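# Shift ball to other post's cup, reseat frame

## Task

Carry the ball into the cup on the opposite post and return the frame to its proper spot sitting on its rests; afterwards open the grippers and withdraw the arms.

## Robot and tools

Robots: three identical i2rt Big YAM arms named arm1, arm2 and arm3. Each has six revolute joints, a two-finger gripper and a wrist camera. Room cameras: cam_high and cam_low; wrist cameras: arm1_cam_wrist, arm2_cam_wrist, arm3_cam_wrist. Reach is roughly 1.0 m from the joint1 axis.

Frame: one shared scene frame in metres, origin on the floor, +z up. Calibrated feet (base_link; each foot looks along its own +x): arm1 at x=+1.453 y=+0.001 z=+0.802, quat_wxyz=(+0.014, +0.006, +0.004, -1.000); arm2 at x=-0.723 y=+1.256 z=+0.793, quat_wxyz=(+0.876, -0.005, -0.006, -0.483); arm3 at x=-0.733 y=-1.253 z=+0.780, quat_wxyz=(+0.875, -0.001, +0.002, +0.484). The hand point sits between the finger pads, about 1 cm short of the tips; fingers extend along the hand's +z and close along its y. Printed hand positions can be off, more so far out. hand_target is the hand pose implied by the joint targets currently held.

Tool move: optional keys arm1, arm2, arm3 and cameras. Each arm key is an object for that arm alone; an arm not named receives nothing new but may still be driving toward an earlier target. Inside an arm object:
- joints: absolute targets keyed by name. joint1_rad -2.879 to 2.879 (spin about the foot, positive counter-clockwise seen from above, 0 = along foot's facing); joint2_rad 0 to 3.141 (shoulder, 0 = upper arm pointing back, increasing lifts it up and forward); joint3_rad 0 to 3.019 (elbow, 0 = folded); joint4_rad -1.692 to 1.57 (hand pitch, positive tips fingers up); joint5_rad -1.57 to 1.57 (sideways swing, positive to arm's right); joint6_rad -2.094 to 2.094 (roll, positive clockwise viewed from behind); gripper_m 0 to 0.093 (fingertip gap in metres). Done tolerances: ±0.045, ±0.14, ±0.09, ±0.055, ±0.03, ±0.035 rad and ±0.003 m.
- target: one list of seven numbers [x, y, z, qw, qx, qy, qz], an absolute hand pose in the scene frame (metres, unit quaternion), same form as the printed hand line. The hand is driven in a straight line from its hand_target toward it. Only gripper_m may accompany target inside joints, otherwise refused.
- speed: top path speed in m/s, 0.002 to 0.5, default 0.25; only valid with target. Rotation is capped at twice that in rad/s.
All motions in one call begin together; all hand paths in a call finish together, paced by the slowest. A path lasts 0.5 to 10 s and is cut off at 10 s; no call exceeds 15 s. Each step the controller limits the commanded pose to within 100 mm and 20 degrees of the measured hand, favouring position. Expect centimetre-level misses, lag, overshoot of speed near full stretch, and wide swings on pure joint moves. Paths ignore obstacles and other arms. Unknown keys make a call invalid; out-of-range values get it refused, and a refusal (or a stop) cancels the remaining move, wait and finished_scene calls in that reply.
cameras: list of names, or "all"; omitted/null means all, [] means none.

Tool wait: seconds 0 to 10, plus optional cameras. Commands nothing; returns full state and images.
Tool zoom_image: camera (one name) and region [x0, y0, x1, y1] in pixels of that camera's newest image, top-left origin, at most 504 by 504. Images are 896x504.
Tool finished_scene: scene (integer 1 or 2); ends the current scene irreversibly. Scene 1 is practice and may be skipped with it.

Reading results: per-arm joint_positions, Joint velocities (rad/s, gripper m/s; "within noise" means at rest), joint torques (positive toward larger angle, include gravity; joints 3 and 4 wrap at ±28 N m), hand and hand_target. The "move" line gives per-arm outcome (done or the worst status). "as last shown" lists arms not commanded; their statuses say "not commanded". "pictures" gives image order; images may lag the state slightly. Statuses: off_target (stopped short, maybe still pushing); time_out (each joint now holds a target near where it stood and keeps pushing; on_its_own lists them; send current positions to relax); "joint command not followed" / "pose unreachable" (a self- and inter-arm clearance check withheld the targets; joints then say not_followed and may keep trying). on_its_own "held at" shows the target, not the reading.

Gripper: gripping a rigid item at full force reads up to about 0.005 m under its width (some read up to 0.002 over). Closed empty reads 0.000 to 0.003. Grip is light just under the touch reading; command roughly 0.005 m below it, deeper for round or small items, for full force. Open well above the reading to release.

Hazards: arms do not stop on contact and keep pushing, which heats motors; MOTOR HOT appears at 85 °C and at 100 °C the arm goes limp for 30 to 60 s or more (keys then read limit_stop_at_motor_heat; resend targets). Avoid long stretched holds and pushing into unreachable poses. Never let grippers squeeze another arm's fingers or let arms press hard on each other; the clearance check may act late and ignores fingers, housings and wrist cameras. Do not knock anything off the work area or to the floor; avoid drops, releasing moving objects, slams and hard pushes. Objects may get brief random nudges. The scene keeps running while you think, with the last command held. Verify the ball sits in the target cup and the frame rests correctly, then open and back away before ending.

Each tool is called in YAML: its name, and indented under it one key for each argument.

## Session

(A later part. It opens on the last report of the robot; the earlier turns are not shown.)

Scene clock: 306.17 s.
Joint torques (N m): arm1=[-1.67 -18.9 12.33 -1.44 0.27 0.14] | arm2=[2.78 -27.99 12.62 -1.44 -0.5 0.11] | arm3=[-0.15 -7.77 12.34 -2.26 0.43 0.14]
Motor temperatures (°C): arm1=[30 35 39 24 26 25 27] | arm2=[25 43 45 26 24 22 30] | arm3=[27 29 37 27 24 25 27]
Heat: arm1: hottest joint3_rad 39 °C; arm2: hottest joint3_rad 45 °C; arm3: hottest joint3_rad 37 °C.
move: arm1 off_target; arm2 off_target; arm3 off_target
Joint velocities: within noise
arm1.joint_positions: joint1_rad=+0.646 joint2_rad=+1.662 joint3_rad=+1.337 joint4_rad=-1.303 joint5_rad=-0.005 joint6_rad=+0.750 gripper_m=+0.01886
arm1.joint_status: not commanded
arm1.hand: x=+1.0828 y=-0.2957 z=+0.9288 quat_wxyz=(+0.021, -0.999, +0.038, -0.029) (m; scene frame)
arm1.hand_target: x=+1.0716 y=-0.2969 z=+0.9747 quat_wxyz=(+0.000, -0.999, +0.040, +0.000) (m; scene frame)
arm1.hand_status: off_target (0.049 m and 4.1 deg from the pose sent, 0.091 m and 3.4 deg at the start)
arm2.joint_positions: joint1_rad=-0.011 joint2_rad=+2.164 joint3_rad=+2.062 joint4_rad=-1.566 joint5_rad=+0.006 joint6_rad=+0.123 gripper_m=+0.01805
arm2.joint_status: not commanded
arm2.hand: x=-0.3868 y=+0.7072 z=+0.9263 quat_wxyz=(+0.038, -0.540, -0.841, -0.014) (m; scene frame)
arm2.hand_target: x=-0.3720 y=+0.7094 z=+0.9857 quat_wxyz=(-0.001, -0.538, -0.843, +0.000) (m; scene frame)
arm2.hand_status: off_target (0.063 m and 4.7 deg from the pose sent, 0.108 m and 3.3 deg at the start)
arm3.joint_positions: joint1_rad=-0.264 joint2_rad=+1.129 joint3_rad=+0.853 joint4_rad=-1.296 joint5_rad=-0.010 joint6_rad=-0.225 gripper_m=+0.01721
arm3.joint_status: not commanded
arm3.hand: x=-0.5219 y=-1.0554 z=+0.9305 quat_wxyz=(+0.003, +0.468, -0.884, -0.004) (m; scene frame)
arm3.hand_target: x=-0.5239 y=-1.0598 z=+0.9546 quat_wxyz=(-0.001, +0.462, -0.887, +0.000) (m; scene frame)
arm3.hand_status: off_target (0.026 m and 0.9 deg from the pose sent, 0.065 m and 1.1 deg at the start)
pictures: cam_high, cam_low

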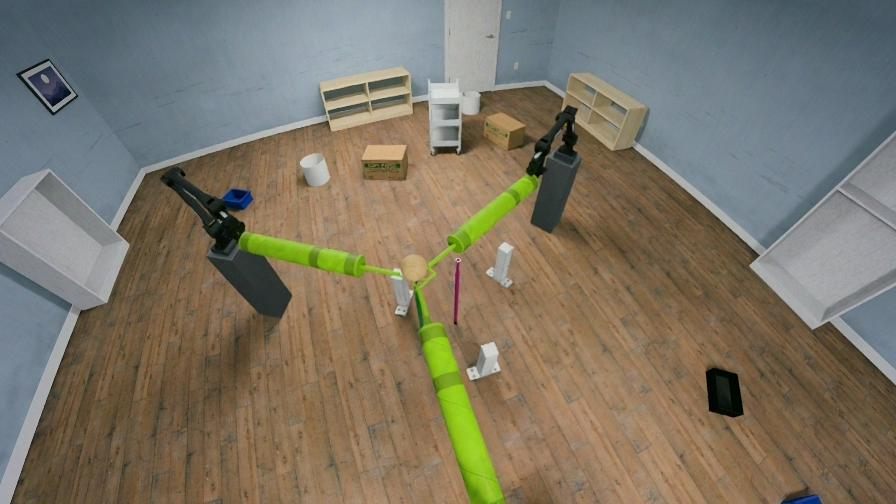

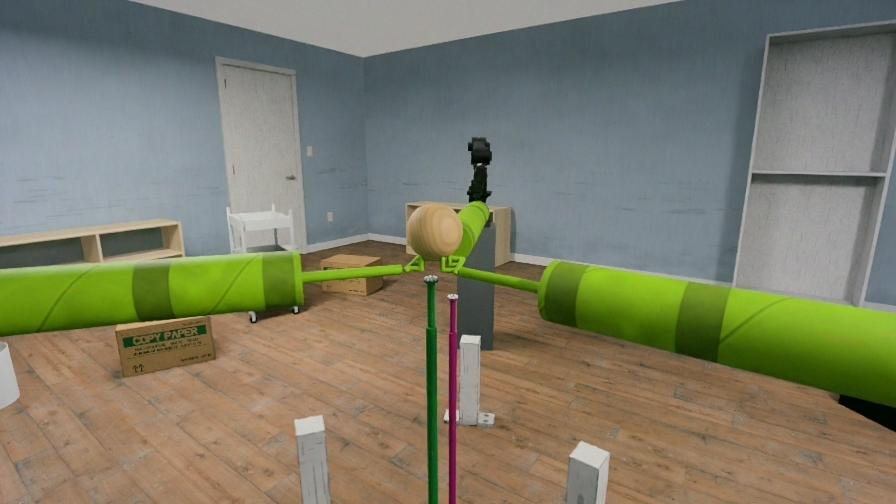

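move:
  arm1: {"target":[0.970,-0.078,0.978,0,0.9992,-0.0401,0],"speed":0.12}
  arm2: {"target":[-0.470,0.927,0.985,0,0.538,0.843,0],"speed":0.12}
  arm3: {"target":[-0.624,-0.840,0.966,0,0.4625,-0.8866,0],"speed":0.12}
  cameras: ["cam_high","cam_low"]

zoom_image:
  camera: "cam_low"
  region: [390, 190, 510, 310]

zoom_image:
  camera: "cam_high"
  region: [400, 200, 500, 300]

Scene clock: 317.83 s.
Joint torques (N m): arm1=[-2.67 -16.73 12.86 -0.96 -0.11 0.04] | arm2=[3.49 -17.32 7.68 -0.06 -0.39 0.24] | arm3=[1.49 -10.52 12.77 -1.68 -0.13 0.28]
Motor temperatures (°C): arm1=[30 36 41 24 26 25 27] | arm2=[25 43 48 26 24 22 30] | arm3=[27 29 37 27 24 25 27]
Heat: arm1: hottest joint3_rad 41 °C; arm2: hottest joint3_rad 48 °C; arm3: hottest joint3_rad 37 °C.
move: arm1 off_target; arm2 off_target; arm3 off_target
Joint velocities: within noise
arm1.joint_positions: joint1_rad=+0.151 joint2_rad=+1.644 joint3_rad=+1.350 joint4_rad=-1.322 joint5_rad=-0.002 joint6_rad=+0.253 gripper_m=+0.01885
arm1.joint_status: not commanded
arm1.hand: x=+0.9868 y=-0.0847 z=+0.9426 quat_wxyz=(+0.008, -0.999, +0.037, -0.028) (m; scene frame)
arm1.hand_target: x=+0.9718 y=-0.0778 z=+0.9777 quat_wxyz=(+0.001, -0.999, +0.040, +0.001) (m; scene frame)
arm1.hand_status: off_target (0.040 m and 3.3 deg from the pose sent, 0.250 m and 4.1 deg at the start)
arm2.joint_positions: joint1_rad=+0.063 joint2_rad=+1.515 joint3_rad=+1.243 joint4_rad=-1.365 joint5_rad=+0.001 joint6_rad=+0.192 gripper_m=+0.01805
arm2.joint_status: not commanded
arm2.hand: x=-0.4787 y=+0.9177 z=+0.9642 quat_wxyz=(+0.025, -0.538, -0.843, -0.007) (m; scene frame)
arm2.hand_target: x=-0.4705 y=+0.9269 z=+0.9844 quat_wxyz=(+0.000, -0.538, -0.843, -0.001) (m; scene frame)
arm2.hand_status: off_target (0.024 m and 2.9 deg from the pose sent, 0.242 m and 4.7 deg at the start)
arm3.joint_positions: joint1_rad=+0.285 joint2_rad=+1.476 joint3_rad=+1.213 joint4_rad=-1.298 joint5_rad=+0.007 joint6_rad=+0.330 gripper_m=+0.01721
arm3.joint_status: not commanded
arm3.hand: x=-0.6162 y=-0.8443 z=+0.9465 quat_wxyz=(-0.004, +0.465, -0.885, +0.000) (m; scene frame)
arm3.hand_target: x=-0.6239 y=-0.8405 z=+0.9656 quat_wxyz=(-0.001, +0.463, -0.887, -0.001) (m; scene frame)
arm3.hand_status: off_target (0.021 m and 0.5 deg from the pose sent, 0.241 m and 0.9 deg at the start)
pictures: cam_high, cam_low

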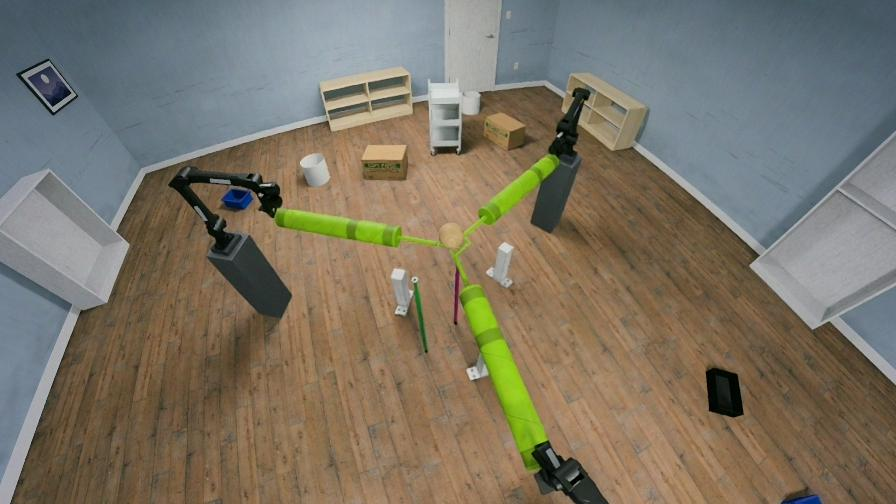

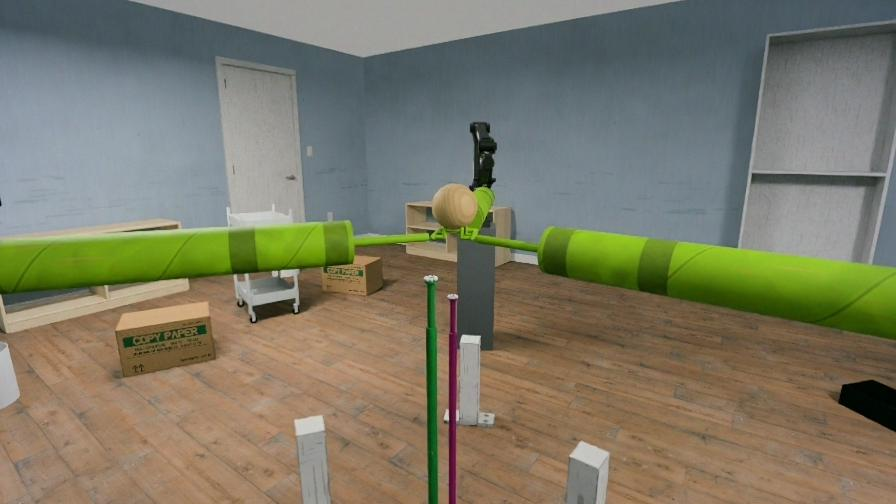

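Scaled by 4.200 from the camera's 896x504 image, which has a finer 1280x720 frame.

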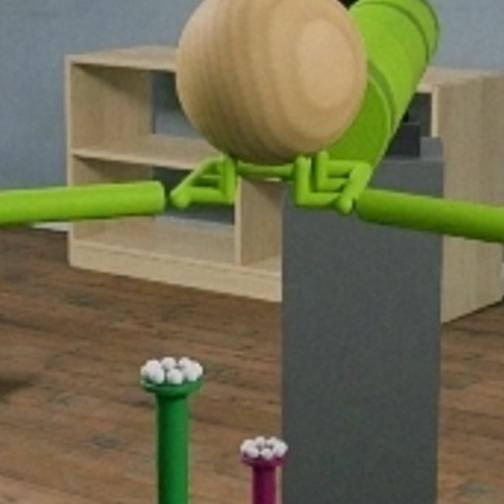

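Scaled by 5.040 from the camera's 896x504 image, which has a finer 1280x720 frame.

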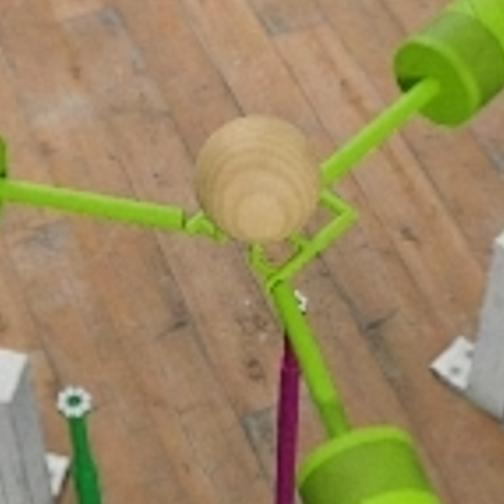

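move:
  arm1: {"target":[0.939,-0.028,0.875,0,0.9992,-0.0401,0],"speed":0.1}
  arm2: {"target":[-0.501,0.977,0.857,0,0.538,0.843,0],"speed":0.1}
  arm3: {"target":[-0.655,-0.790,0.858,0,0.4625,-0.8866,0],"speed":0.1}
  cameras: ["cam_high","cam_low"]

zoom_image:
  camera: "cam_low"
  region: [410, 220, 500, 310]

zoom_image:
  camera: "cam_high"
  region: [410, 210, 500, 300]

Scene clock: 336.07 s.
Joint torques (N m): arm1=[-1.96 -18.49 8.54 0.55 -0.18 0.07] | arm2=[3.08 -14.27 6.06 0.03 -0.34 0.19] | arm3=[0.62 -12.81 8.79 -0.09 -0.01 0.2]
Motor temperatures (°C): arm1=[30 37 45 24 26 25 27] | arm2=[25 43 45 26 24 22 30] | arm3=[27 29 37 27 24 25 27]
Heat: arm1: hottest joint3_rad 45 °C; arm2: hottest joint3_rad 45 °C; arm3: hottest joint3_rad 37 °C.
move: arm1 off_target; arm2 off_target; arm3 done
Joint velocities: within noise
arm1.joint_positions: joint1_rad=+0.037 joint2_rad=+1.807 joint3_rad=+1.316 joint4_rad=-1.123 joint5_rad=-0.002 joint6_rad=+0.145 gripper_m=+0.01885
arm1.joint_status: not commanded
arm1.hand: x=+0.9503 y=-0.0329 z=+0.8529 quat_wxyz=(+0.006, -0.999, +0.040, -0.027) (m; scene frame)
arm1.hand_target: x=+0.9396 y=-0.0279 z=+0.8748 quat_wxyz=(+0.000, -0.999, +0.040, +0.000) (m; scene frame)
arm1.hand_status: off_target (0.025 m and 3.1 deg from the pose sent, 0.100 m and 3.3 deg at the start)
arm2.joint_positions: joint1_rad=+0.086 joint2_rad=+1.488 joint3_rad=+0.869 joint4_rad=-1.004 joint5_rad=+0.000 joint6_rad=+0.215 gripper_m=+0.01805
arm2.joint_status: not commanded
arm2.hand: x=-0.5086 y=+0.9723 z=+0.8453 quat_wxyz=(+0.018, -0.538, -0.843, -0.004) (m; scene frame)
arm2.hand_target: x=-0.5012 y=+0.9770 z=+0.8566 quat_wxyz=(+0.000, -0.538, -0.843, -0.001) (m; scene frame)
arm2.hand_status: off_target (0.015 m and 2.1 deg from the pose sent, 0.124 m and 2.9 deg at the start)
arm3.joint_positions: joint1_rad=+0.387 joint2_rad=+1.682 joint3_rad=+1.197 joint4_rad=-1.080 joint5_rad=+0.005 joint6_rad=+0.428 gripper_m=+0.01721
arm3.joint_status: not commanded
arm3.hand: x=-0.6509 y=-0.7896 z=+0.8530 quat_wxyz=(-0.002, +0.466, -0.885, +0.000) (m; scene frame)
arm3.hand_target: x=-0.6549 y=-0.7900 z=+0.8580 quat_wxyz=(+0.000, +0.462, -0.887, +0.000) (m; scene frame)
arm3.hand_status: done (0.006 m and 0.5 deg from the pose sent, 0.111 m and 0.5 deg at the start)
pictures: cam_high, cam_low

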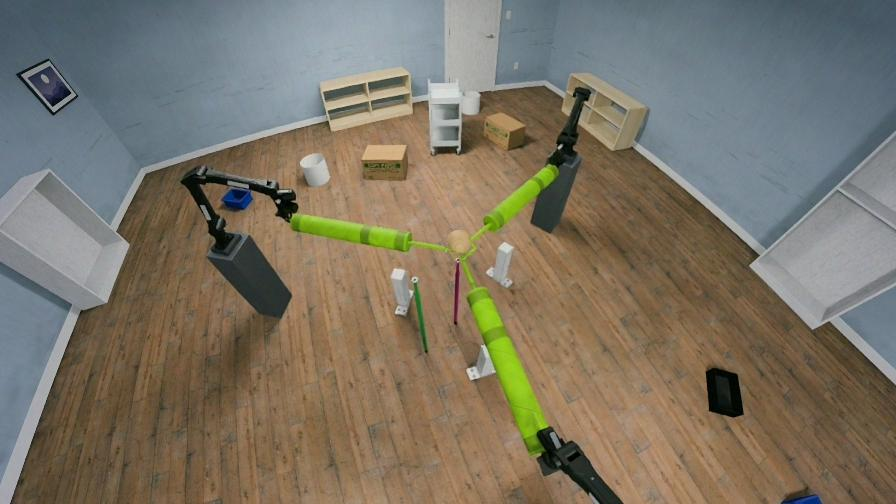

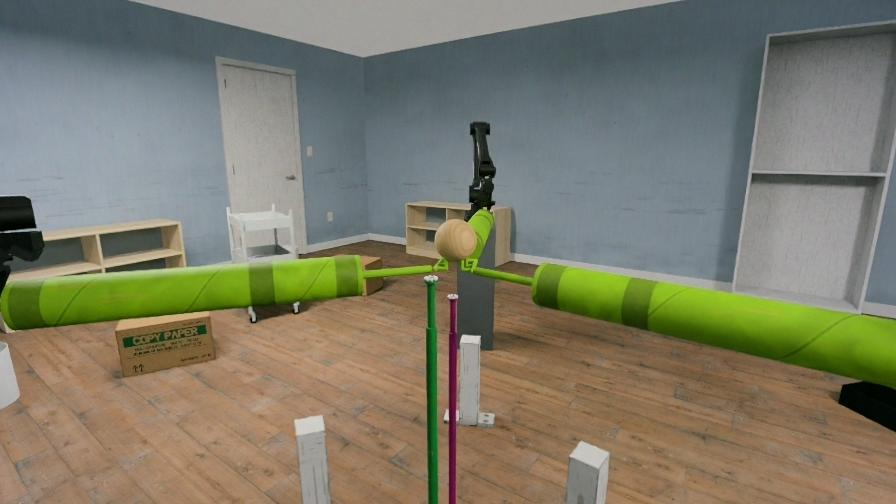

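Scaled by 5.600 from the camera's 896x504 image, which has a finer 1280x720 frame.

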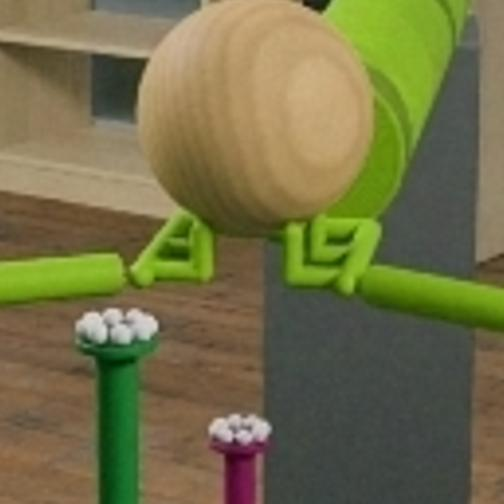

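Scaled by 5.600 from the camera's 896x504 image, which has a finer 1280x720 frame.

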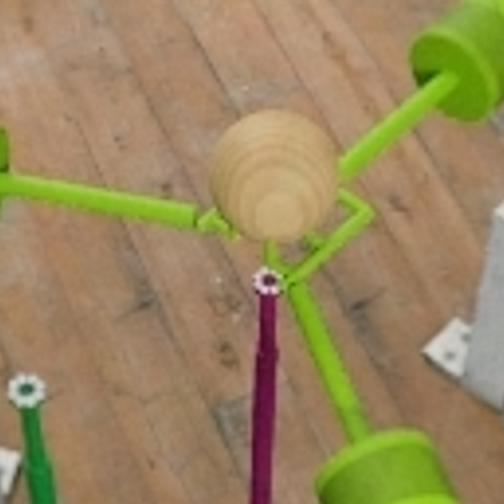

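move:
  arm1: {"target":[0.930,-0.028,0.795,0,0.9992,-0.0401,0],"speed":0.08}
  arm2: {"target":[-0.510,0.977,0.773,0,0.538,0.843,0],"speed":0.08}
  arm3: {"target":[-0.664,-0.790,0.774,0,0.4625,-0.8866,0],"speed":0.08}
  cameras: ["cam_high","cam_low"]

zoom_image:
  camera: "cam_low"
  region: [410, 230, 500, 320]

zoom_image:
  camera: "cam_high"
  region: [410, 210, 500, 300]

Scene clock: 352.90 s.
Joint torques (N m): arm1=[-1.96 -19.55 7.47 0.43 -0.23 0.08] | arm2=[1.44 -11.58 4.79 0.16 -0.35 0] | arm3=[0.85 -13.04 7.27 -0.02 0 0.2]
Motor temperatures (°C): arm1=[30 36 42 24 26 25 27] | arm2=[25 41 41 26 24 22 30] | arm3=[27 29 37 27 24 25 28]
Heat: arm1: hottest joint3_rad 42 °C; arm2: hottest joint2_rad 41 °C; arm3: hottest joint3_rad 37 °C.
move: arm1 off_target; arm2 done; arm3 done
Joint velocities: within noise
arm1.joint_positions: joint1_rad=+0.037 joint2_rad=+1.934 joint3_rad=+1.269 joint4_rad=-0.944 joint5_rad=-0.001 joint6_rad=+0.145 gripper_m=+0.01885
arm1.joint_status: not commanded
arm1.hand: x=+0.9433 y=-0.0325 z=+0.7744 quat_wxyz=(+0.006, -0.999, +0.039, -0.025) (m; scene frame)
arm1.hand_target: x=+0.9304 y=-0.0279 z=+0.7949 quat_wxyz=(+0.000, -0.999, +0.040, +0.000) (m; scene frame)
arm1.hand_status: off_target (0.025 m and 2.9 deg from the pose sent, 0.062 m and 3.1 deg at the start)
arm2.joint_positions: joint1_rad=+0.086 joint2_rad=+1.603 joint3_rad=+0.763 joint4_rad=-0.742 joint5_rad=+0.002 joint6_rad=+0.215 gripper_m=+0.01805
arm2.joint_status: not commanded
arm2.hand: x=-0.5099 y=+0.9733 z=+0.7751 quat_wxyz=(-0.001, -0.538, -0.843, +0.004) (m; scene frame)
arm2.hand_target: x=-0.5100 y=+0.9771 z=+0.7730 quat_wxyz=(+0.000, -0.538, -0.843, +0.000) (m; scene frame)
arm2.hand_status: done (0.004 m and 0.4 deg from the pose sent, 0.072 m and 2.1 deg at the start)
arm3.joint_positions: joint1_rad=+0.403 joint2_rad=+1.799 joint3_rad=+1.109 joint4_rad=-0.867 joint5_rad=+0.005 joint6_rad=+0.447 gripper_m=+0.01721
arm3.joint_status: not commanded
arm3.hand: x=-0.6586 y=-0.7873 z=+0.7730 quat_wxyz=(-0.004, +0.465, -0.885, -0.004) (m; scene frame)
arm3.hand_target: x=-0.6639 y=-0.7901 z=+0.7739 quat_wxyz=(+0.000, +0.463, -0.887, +0.000) (m; scene frame)
arm3.hand_status: done (0.006 m and 0.7 deg from the pose sent, 0.080 m and 0.5 deg at the start)
pictures: cam_high, cam_low

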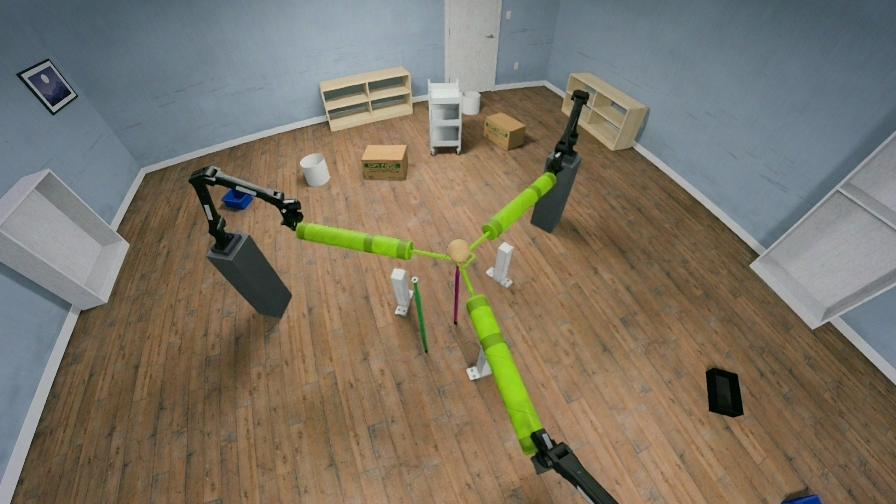

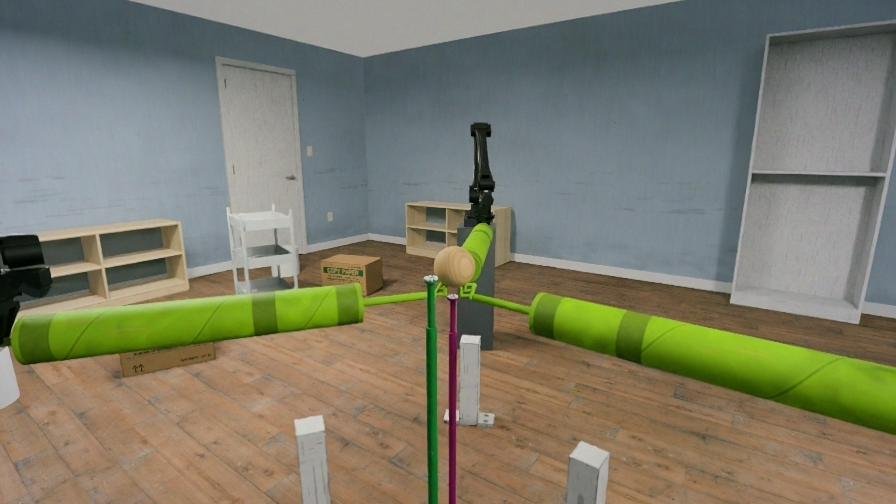

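Scaled by 5.600 from the camera's 896x504 image, which has a finer 1280x720 frame.

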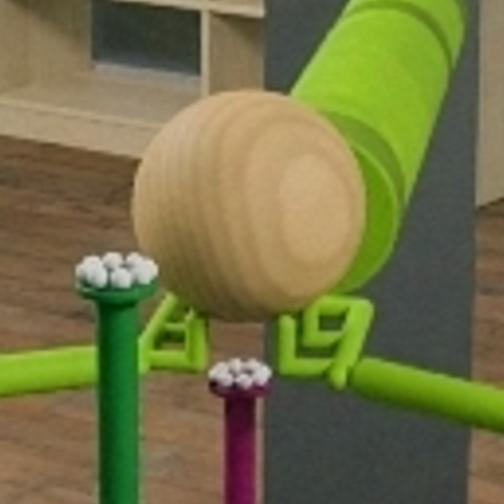

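Scaled by 5.600 from the camera's 896x504 image, which has a finer 1280x720 frame.

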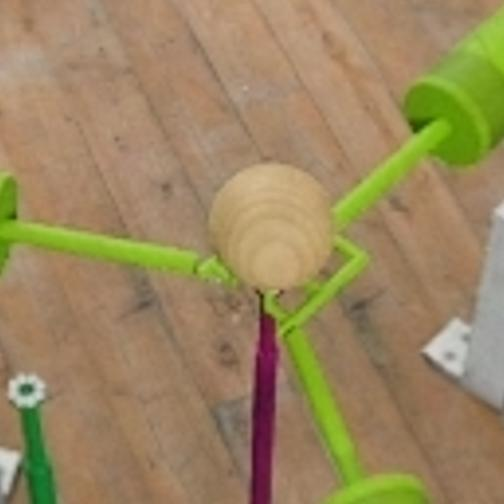

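move:
  arm1: {"target":[0.924,-0.030,0.765,0,0.9992,-0.0401,0],"speed":0.05}
  arm2: {"target":[-0.516,0.975,0.741,0,0.538,0.843,0],"speed":0.05}
  arm3: {"target":[-0.670,-0.792,0.743,0,0.4625,-0.8866,0],"speed":0.05}
  cameras: ["cam_high","cam_low"]

zoom_image:
  camera: "cam_low"
  region: [410, 230, 500, 320]

zoom_image:
  camera: "cam_high"
  region: [410, 210, 500, 300]

Scene clock: 362.07 s.
Joint torques (N m): arm1=[-1.73 -19.9 7.35 0.62 -0.24 0.11] | arm2=[0.91 -11.58 4.19 0.35 -0.34 -0.07] | arm3=[0.97 -12.86 6.64 0.08 0 0.2]
Motor temperatures (°C): arm1=[30 38 40 24 26 25 27] | arm2=[25 39 40 26 24 22 30] | arm3=[27 30 37 27 24 25 28]
Heat: arm1: hottest joint3_rad 40 °C; arm2: hottest joint3_rad 40 °C; arm3: hottest joint3_rad 37 °C.
move: arm1 off_target; arm2 done; arm3 done
Joint velocities: within noise
arm1.joint_positions: joint1_rad=+0.037 joint2_rad=+1.990 joint3_rad=+1.269 joint4_rad=-0.886 joint5_rad=-0.001 joint6_rad=+0.145 gripper_m=+0.01885
arm1.joint_status: not commanded
arm1.hand: x=+0.9384 y=-0.0326 z=+0.7464 quat_wxyz=(+0.006, -0.999, +0.039, -0.023) (m; scene frame)
arm1.hand_target: x=+0.9244 y=-0.0299 z=+0.7652 quat_wxyz=(+0.000, -0.999, +0.040, +0.000) (m; scene frame)
arm1.hand_status: off_target (0.024 m and 2.8 deg from the pose sent, 0.022 m and 3.0 deg at the start)
arm2.joint_positions: joint1_rad=+0.075 joint2_rad=+1.676 joint3_rad=+0.736 joint4_rad=-0.643 joint5_rad=+0.002 joint6_rad=+0.206 gripper_m=+0.01805
arm2.joint_status: not commanded
arm2.hand: x=-0.5145 y=+0.9726 z=+0.7444 quat_wxyz=(+0.000, -0.539, -0.842, +0.003) (m; scene frame)
arm2.hand_target: x=-0.5160 y=+0.9750 z=+0.7411 quat_wxyz=(+0.000, -0.538, -0.843, +0.000) (m; scene frame)
arm2.hand_status: done (0.004 m and 0.4 deg from the pose sent, 0.035 m and 0.4 deg at the start)
arm3.joint_positions: joint1_rad=+0.413 joint2_rad=+1.845 joint3_rad=+1.082 joint4_rad=-0.789 joint5_rad=+0.005 joint6_rad=+0.458 gripper_m=+0.01721
arm3.joint_status: not commanded
arm3.hand: x=-0.6636 y=-0.7880 z=+0.7447 quat_wxyz=(-0.006, +0.465, -0.885, -0.005) (m; scene frame)
arm3.hand_target: x=-0.6699 y=-0.7920 z=+0.7430 quat_wxyz=(+0.000, +0.463, -0.887, +0.000) (m; scene frame)
arm3.hand_status: done (0.008 m and 1.0 deg from the pose sent, 0.033 m and 0.7 deg at the start)
pictures: cam_high, cam_low

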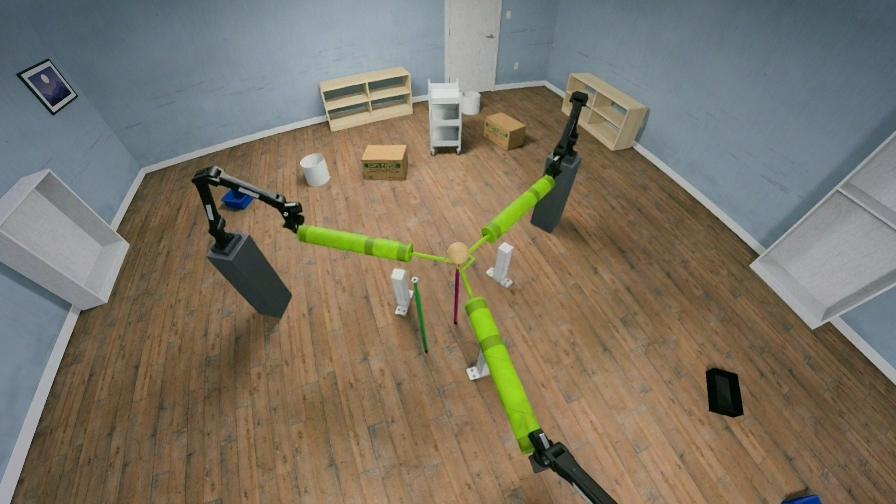

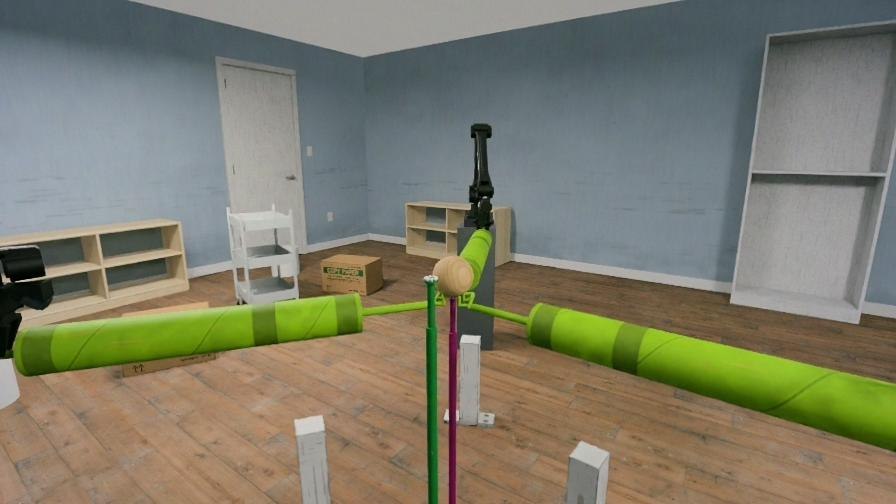

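Scaled by 5.600 from the camera's 896x504 image, which has a finer 1280x720 frame.

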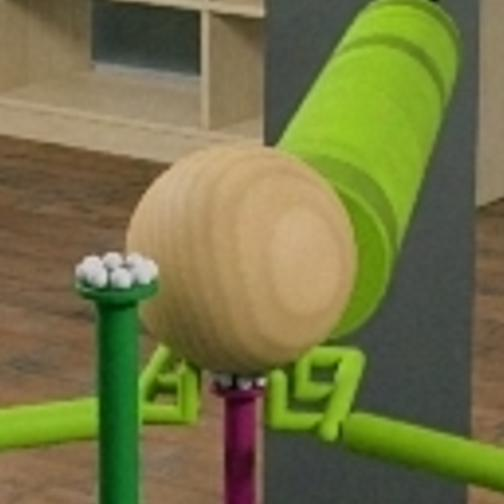

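Scaled by 5.600 from the camera's 896x504 image, which has a finer 1280x720 frame.

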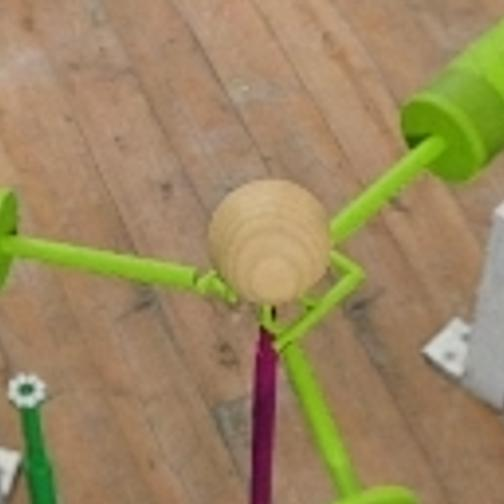

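move:
  arm1: {"target":[0.922,-0.031,0.735,0,0.9992,-0.0401,0],"speed":0.04}
  arm2: {"target":[-0.518,0.974,0.711,0,0.538,0.843,0],"speed":0.04}
  arm3: {"target":[-0.672,-0.793,0.713,0,0.4625,-0.8866,0],"speed":0.04}
  cameras: ["cam_high","cam_low"]

zoom_image:
  camera: "cam_low"
  region: [410, 230, 500, 320]

zoom_image:
  camera: "cam_high"
  region: [410, 210, 500, 300]

Scene clock: 369.80 s.
Joint torques (N m): arm1=[-1.49 -19.49 6.6 0.64 -0.24 0.13] | arm2=[0.79 -11.75 3.58 0.49 -0.33 -0.09] | arm3=[0.97 -12.69 6.13 0.2 -0.01 0.21]
Motor temperatures (°C): arm1=[30 38 38 24 26 24 27] | arm2=[25 38 38 26 24 22 30] | arm3=[27 30 36 27 24 25 28]
Heat: arm1: hottest joint2_rad 38 °C; arm2: hottest joint2_rad 38 °C; arm3: hottest joint3_rad 36 °C.
move: arm1 off_target; arm2 done; arm3 done
Joint velocities: within noise
arm1.joint_positions: joint1_rad=+0.037 joint2_rad=+2.041 joint3_rad=+1.269 joint4_rad=-0.829 joint5_rad=-0.001 joint6_rad=+0.145 gripper_m=+0.01885
arm1.joint_status: not commanded
arm1.hand: x=+0.9347 y=-0.0327 z=+0.7205 quat_wxyz=(+0.006, -0.999, +0.039, -0.021) (m; scene frame)
arm1.hand_target: x=+0.9223 y=-0.0309 z=+0.7351 quat_wxyz=(+0.000, -0.999, +0.040, +0.000) (m; scene frame)
arm1.hand_status: off_target (0.019 m and 2.5 deg from the pose sent, 0.020 m and 2.8 deg at the start)
arm2.joint_positions: joint1_rad=+0.070 joint2_rad=+1.755 joint3_rad=+0.721 joint4_rad=-0.550 joint5_rad=+0.002 joint6_rad=+0.201 gripper_m=+0.01805
arm2.joint_status: not commanded
arm2.hand: x=-0.5161 y=+0.9721 z=+0.7151 quat_wxyz=(+0.000, -0.539, -0.842, +0.003) (m; scene frame)
arm2.hand_target: x=-0.5179 y=+0.9741 z=+0.7111 quat_wxyz=(+0.000, -0.538, -0.843, +0.000) (m; scene frame)
arm2.hand_status: done (0.005 m and 0.4 deg from the pose sent, 0.034 m and 0.4 deg at the start)
arm3.joint_positions: joint1_rad=+0.417 joint2_rad=+1.898 joint3_rad=+1.065 joint4_rad=-0.717 joint5_rad=+0.005 joint6_rad=+0.462 gripper_m=+0.01721
arm3.joint_status: not commanded
arm3.hand: x=-0.6655 y=-0.7885 z=+0.7167 quat_wxyz=(-0.006, +0.465, -0.885, -0.006) (m; scene frame)
arm3.hand_target: x=-0.6720 y=-0.7930 z=+0.7130 quat_wxyz=(+0.000, +0.463, -0.887, +0.000) (m; scene frame)
arm3.hand_status: done (0.009 m and 1.1 deg from the pose sent, 0.033 m and 1.0 deg at the start)
pictures: cam_high, cam_low

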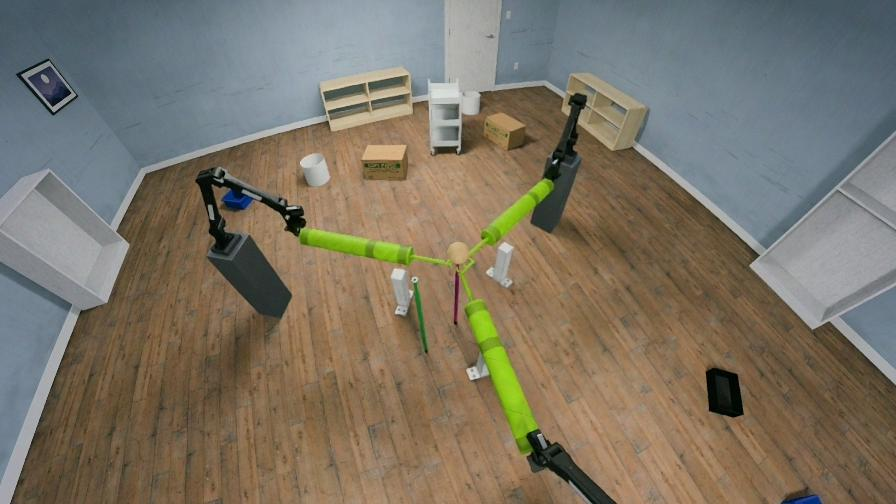

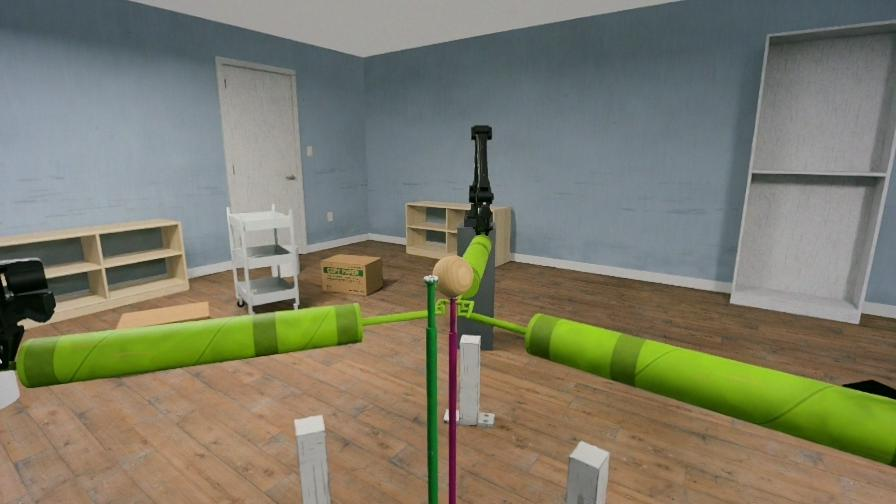

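Scaled by 5.600 from the camera's 896x504 image, which has a finer 1280x720 frame.

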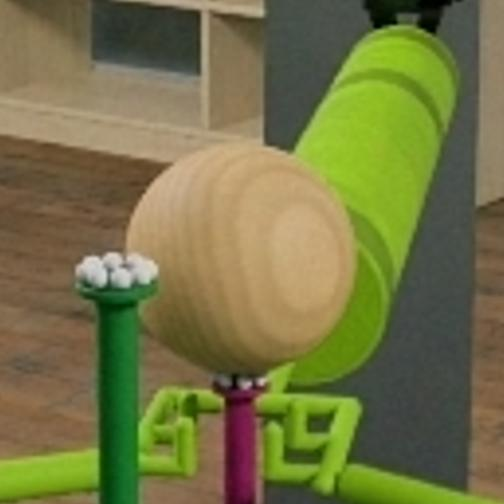

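Scaled by 5.600 from the camera's 896x504 image, which has a finer 1280x720 frame.

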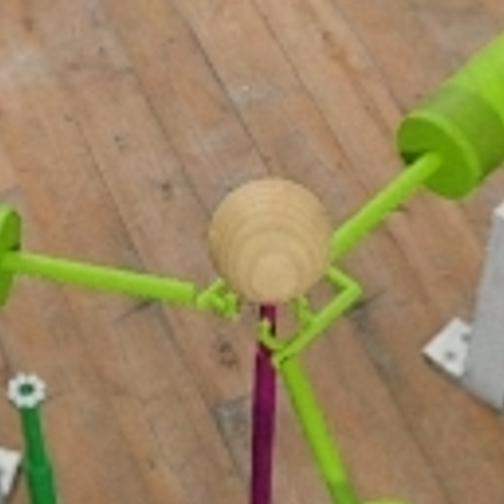

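move:
  arm1: {"target":[0.922,-0.031,0.680,0,0.9992,-0.0401,0],"speed":0.08}
  arm2: {"target":[-0.518,0.974,0.661,0,0.538,0.843,0],"speed":0.08}
  arm3: {"target":[-0.672,-0.793,0.661,0,0.4625,-0.8866,0],"speed":0.08}
  cameras: ["cam_high","cam_low"]

zoom_image:
  camera: "cam_low"
  region: [410, 250, 500, 340]

Scene clock: 384.83 s.
Joint torques (N m): arm1=[-1.49 -20.01 5.67 0.53 -0.25 0.14] | arm2=[0.85 -12.45 2.65 0.42 -0.34 -0.08] | arm3=[0.85 -13.22 5.37 0.24 -0.02 0.19]
Motor temperatures (°C): arm1=[29 38 36 24 26 24 28] | arm2=[25 37 36 26 24 22 30] | arm3=[27 30 35 27 24 25 28]
Heat: arm1: hottest joint2_rad 38 °C; arm2: hottest joint2_rad 37 °C; arm3: hottest joint3_rad 35 °C.
move: arm1 off_target; arm2 done; arm3 done
Joint velocities: within noise
arm1.joint_positions: joint1_rad=+0.037 joint2_rad=+2.146 joint3_rad=+1.264 joint4_rad=-0.714 joint5_rad=-0.001 joint6_rad=+0.145 gripper_m=+0.01885
arm1.joint_status: not commanded
arm1.hand: x=+0.9335 y=-0.0323 z=+0.6662 quat_wxyz=(+0.005, -0.999, +0.039, -0.018) (m; scene frame)
arm1.hand_target: x=+0.9221 y=-0.0309 z=+0.6801 quat_wxyz=(+0.000, -0.999, +0.040, +0.000) (m; scene frame)
arm1.hand_status: off_target (0.018 m and 2.1 deg from the pose sent, 0.043 m and 2.5 deg at the start)
arm2.joint_positions: joint1_rad=+0.070 joint2_rad=+1.902 joint3_rad=+0.716 joint4_rad=-0.396 joint5_rad=+0.002 joint6_rad=+0.201 gripper_m=+0.01805
arm2.joint_status: not commanded
arm2.hand: x=-0.5162 y=+0.9718 z=+0.6651 quat_wxyz=(-0.001, -0.539, -0.842, +0.003) (m; scene frame)
arm2.hand_target: x=-0.5179 y=+0.9740 z=+0.6611 quat_wxyz=(+0.000, -0.538, -0.843, +0.000) (m; scene frame)
arm2.hand_status: done (0.005 m and 0.4 deg from the pose sent, 0.054 m and 0.4 deg at the start)
arm3.joint_positions: joint1_rad=+0.418 joint2_rad=+2.011 joint3_rad=+1.055 joint4_rad=-0.597 joint5_rad=+0.005 joint6_rad=+0.462 gripper_m=+0.01721
arm3.joint_status: not commanded
arm3.hand: x=-0.6662 y=-0.7889 z=+0.6643 quat_wxyz=(-0.006, +0.465, -0.885, -0.005) (m; scene frame)
arm3.hand_target: x=-0.6720 y=-0.7930 z=+0.6610 quat_wxyz=(+0.000, +0.463, -0.887, +0.000) (m; scene frame)
arm3.hand_status: done (0.008 m and 0.9 deg from the pose sent, 0.056 m and 1.0 deg at the start)
pictures: cam_high, cam_low

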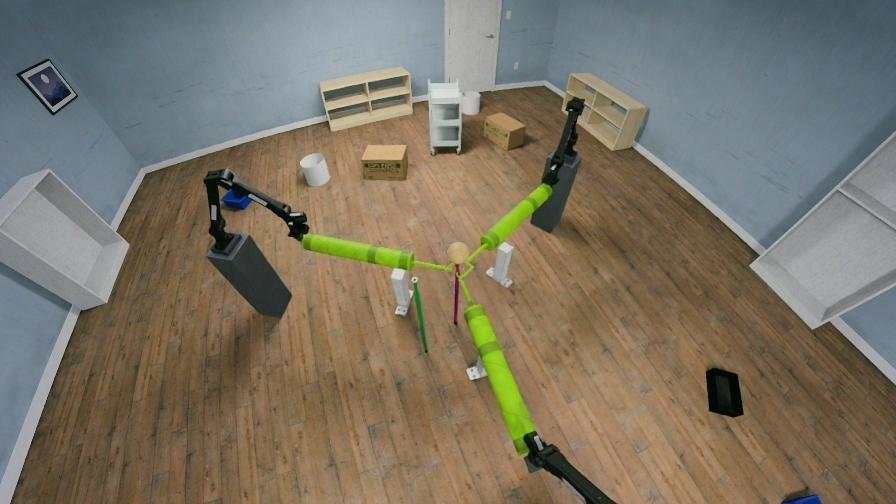

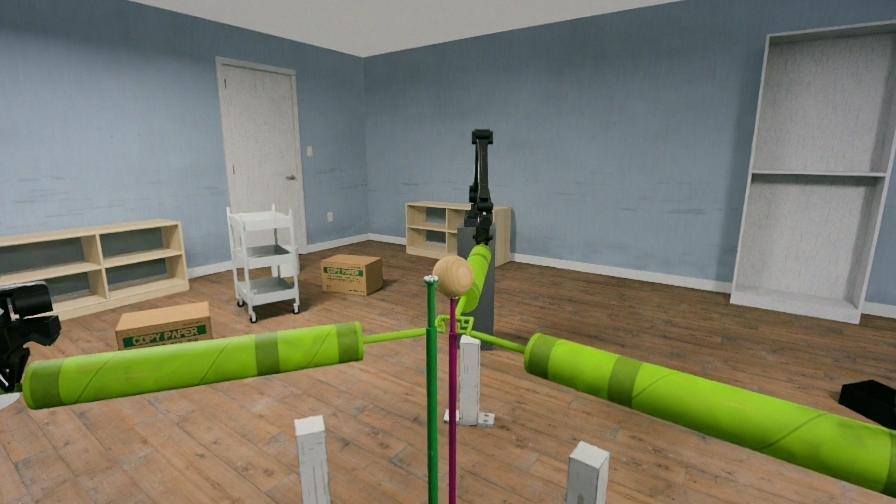

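Scaled by 5.600 from the camera's 896x504 image, which has a finer 1280x720 frame.

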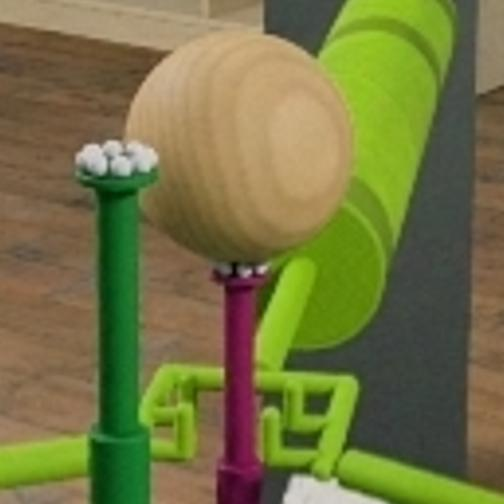

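move:
  arm1: {"target":[0.877,0.046,0.682,0,0.9992,-0.0401,0],"speed":0.1}
  arm2: {"target":[-0.556,1.049,0.663,0,0.538,0.843,0],"speed":0.1}
  arm3: {"target":[-0.713,-0.722,0.665,0,0.4625,-0.8866,0],"speed":0.1}
  cameras: ["cam_high","cam_low"]

zoom_image:
  camera: "cam_high"
  region: [410, 210, 500, 300]

Scene clock: 389.90 s.
Joint torques (N m): arm1=[-2.02 -20.72 8.55 -0.55 -0.31 0.07] | arm2=[2.67 -12.51 0.46 0.03 -0.34 0.18] | arm3=[1.32 -14.62 8.09 -1.01 -0.31 0.25]
Motor temperatures (°C): arm1=[29 38 36 24 26 24 28] | arm2=[25 37 36 26 24 22 30] | arm3=[27 31 34 27 24 25 28]
Heat: arm1: hottest joint2_rad 38 °C; arm2: hottest joint2_rad 37 °C; arm3: hottest joint3_rad 34 °C.
move: arm1 off_target; arm2 done; arm3 done
Joint velocities: within noise
arm1.joint_positions: joint1_rad=-0.095 joint2_rad=+2.216 joint3_rad=+1.396 joint4_rad=-0.774 joint5_rad=-0.001 joint6_rad=+0.013 gripper_m=+0.01885
arm1.joint_status: not commanded
arm1.hand: x=+0.8965 y=+0.0393 z=+0.6631 quat_wxyz=(+0.004, -0.999, +0.040, -0.017) (m; scene frame)
arm1.hand_target: x=+0.8778 y=+0.0461 z=+0.6822 quat_wxyz=(+0.000, -0.999, +0.040, +0.000) (m; scene frame)
arm1.hand_status: off_target (0.028 m and 2.0 deg from the pose sent, 0.098 m and 2.1 deg at the start)
arm2.joint_positions: joint1_rad=+0.099 joint2_rad=+1.837 joint3_rad=+0.497 joint4_rad=-0.255 joint5_rad=+0.001 joint6_rad=+0.225 gripper_m=+0.01805
arm2.joint_status: not commanded
arm2.hand: x=-0.5578 y=+1.0418 z=+0.6577 quat_wxyz=(+0.005, -0.537, -0.844, +0.001) (m; scene frame)
arm2.hand_target: x=-0.5562 y=+1.0489 z=+0.6626 quat_wxyz=(+0.000, -0.538, -0.843, +0.000) (m; scene frame)
arm2.hand_status: done (0.009 m and 0.6 deg from the pose sent, 0.087 m and 0.4 deg at the start)
arm3.joint_positions: joint1_rad=+0.507 joint2_rad=+2.107 joint3_rad=+1.253 joint4_rad=-0.684 joint5_rad=+0.013 joint6_rad=+0.552 gripper_m=+0.01721
arm3.joint_status: not commanded
arm3.hand: x=-0.7031 y=-0.7218 z=+0.6653 quat_wxyz=(-0.012, +0.465, -0.885, -0.010) (m; scene frame)
arm3.hand_target: x=-0.7129 y=-0.7223 z=+0.6650 quat_wxyz=(+0.000, +0.463, -0.887, +0.000) (m; scene frame)
arm3.hand_status: done (0.010 m and 1.8 deg from the pose sent, 0.082 m and 0.9 deg at the start)
pictures: cam_high, cam_low

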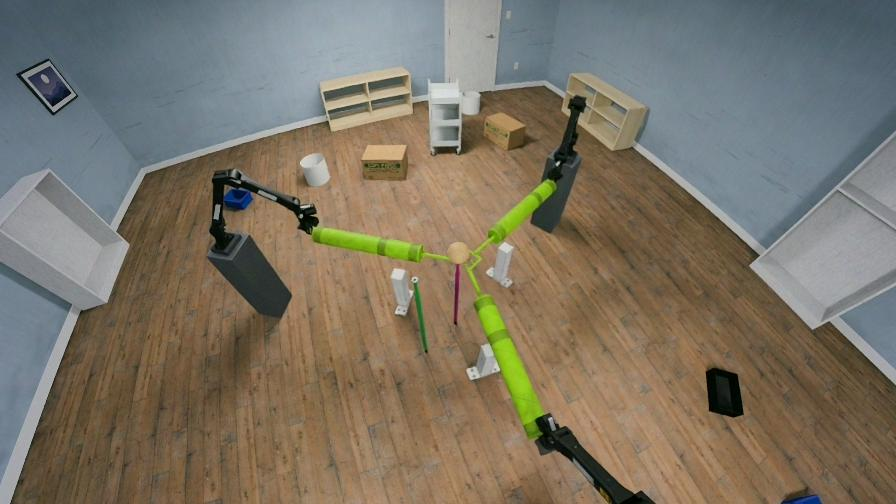

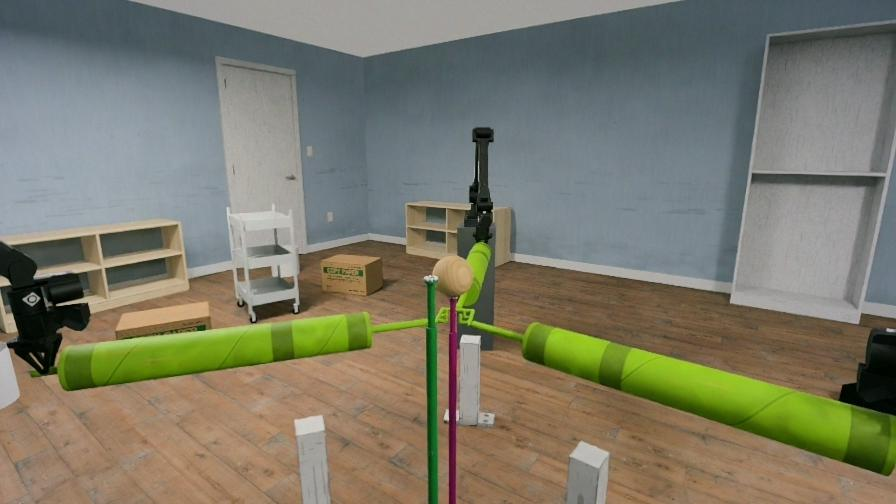

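Scaled by 5.600 from the camera's 896x504 image, which has a finer 1280x720 frame.

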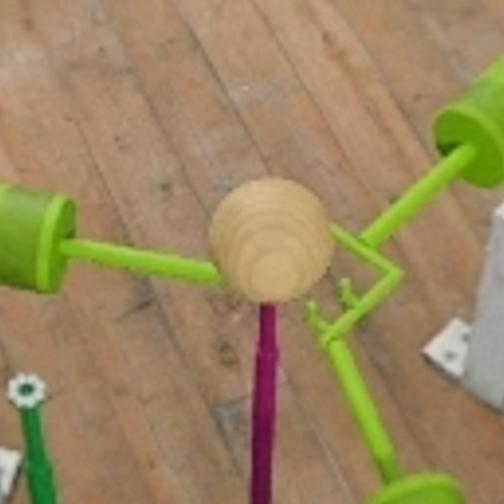

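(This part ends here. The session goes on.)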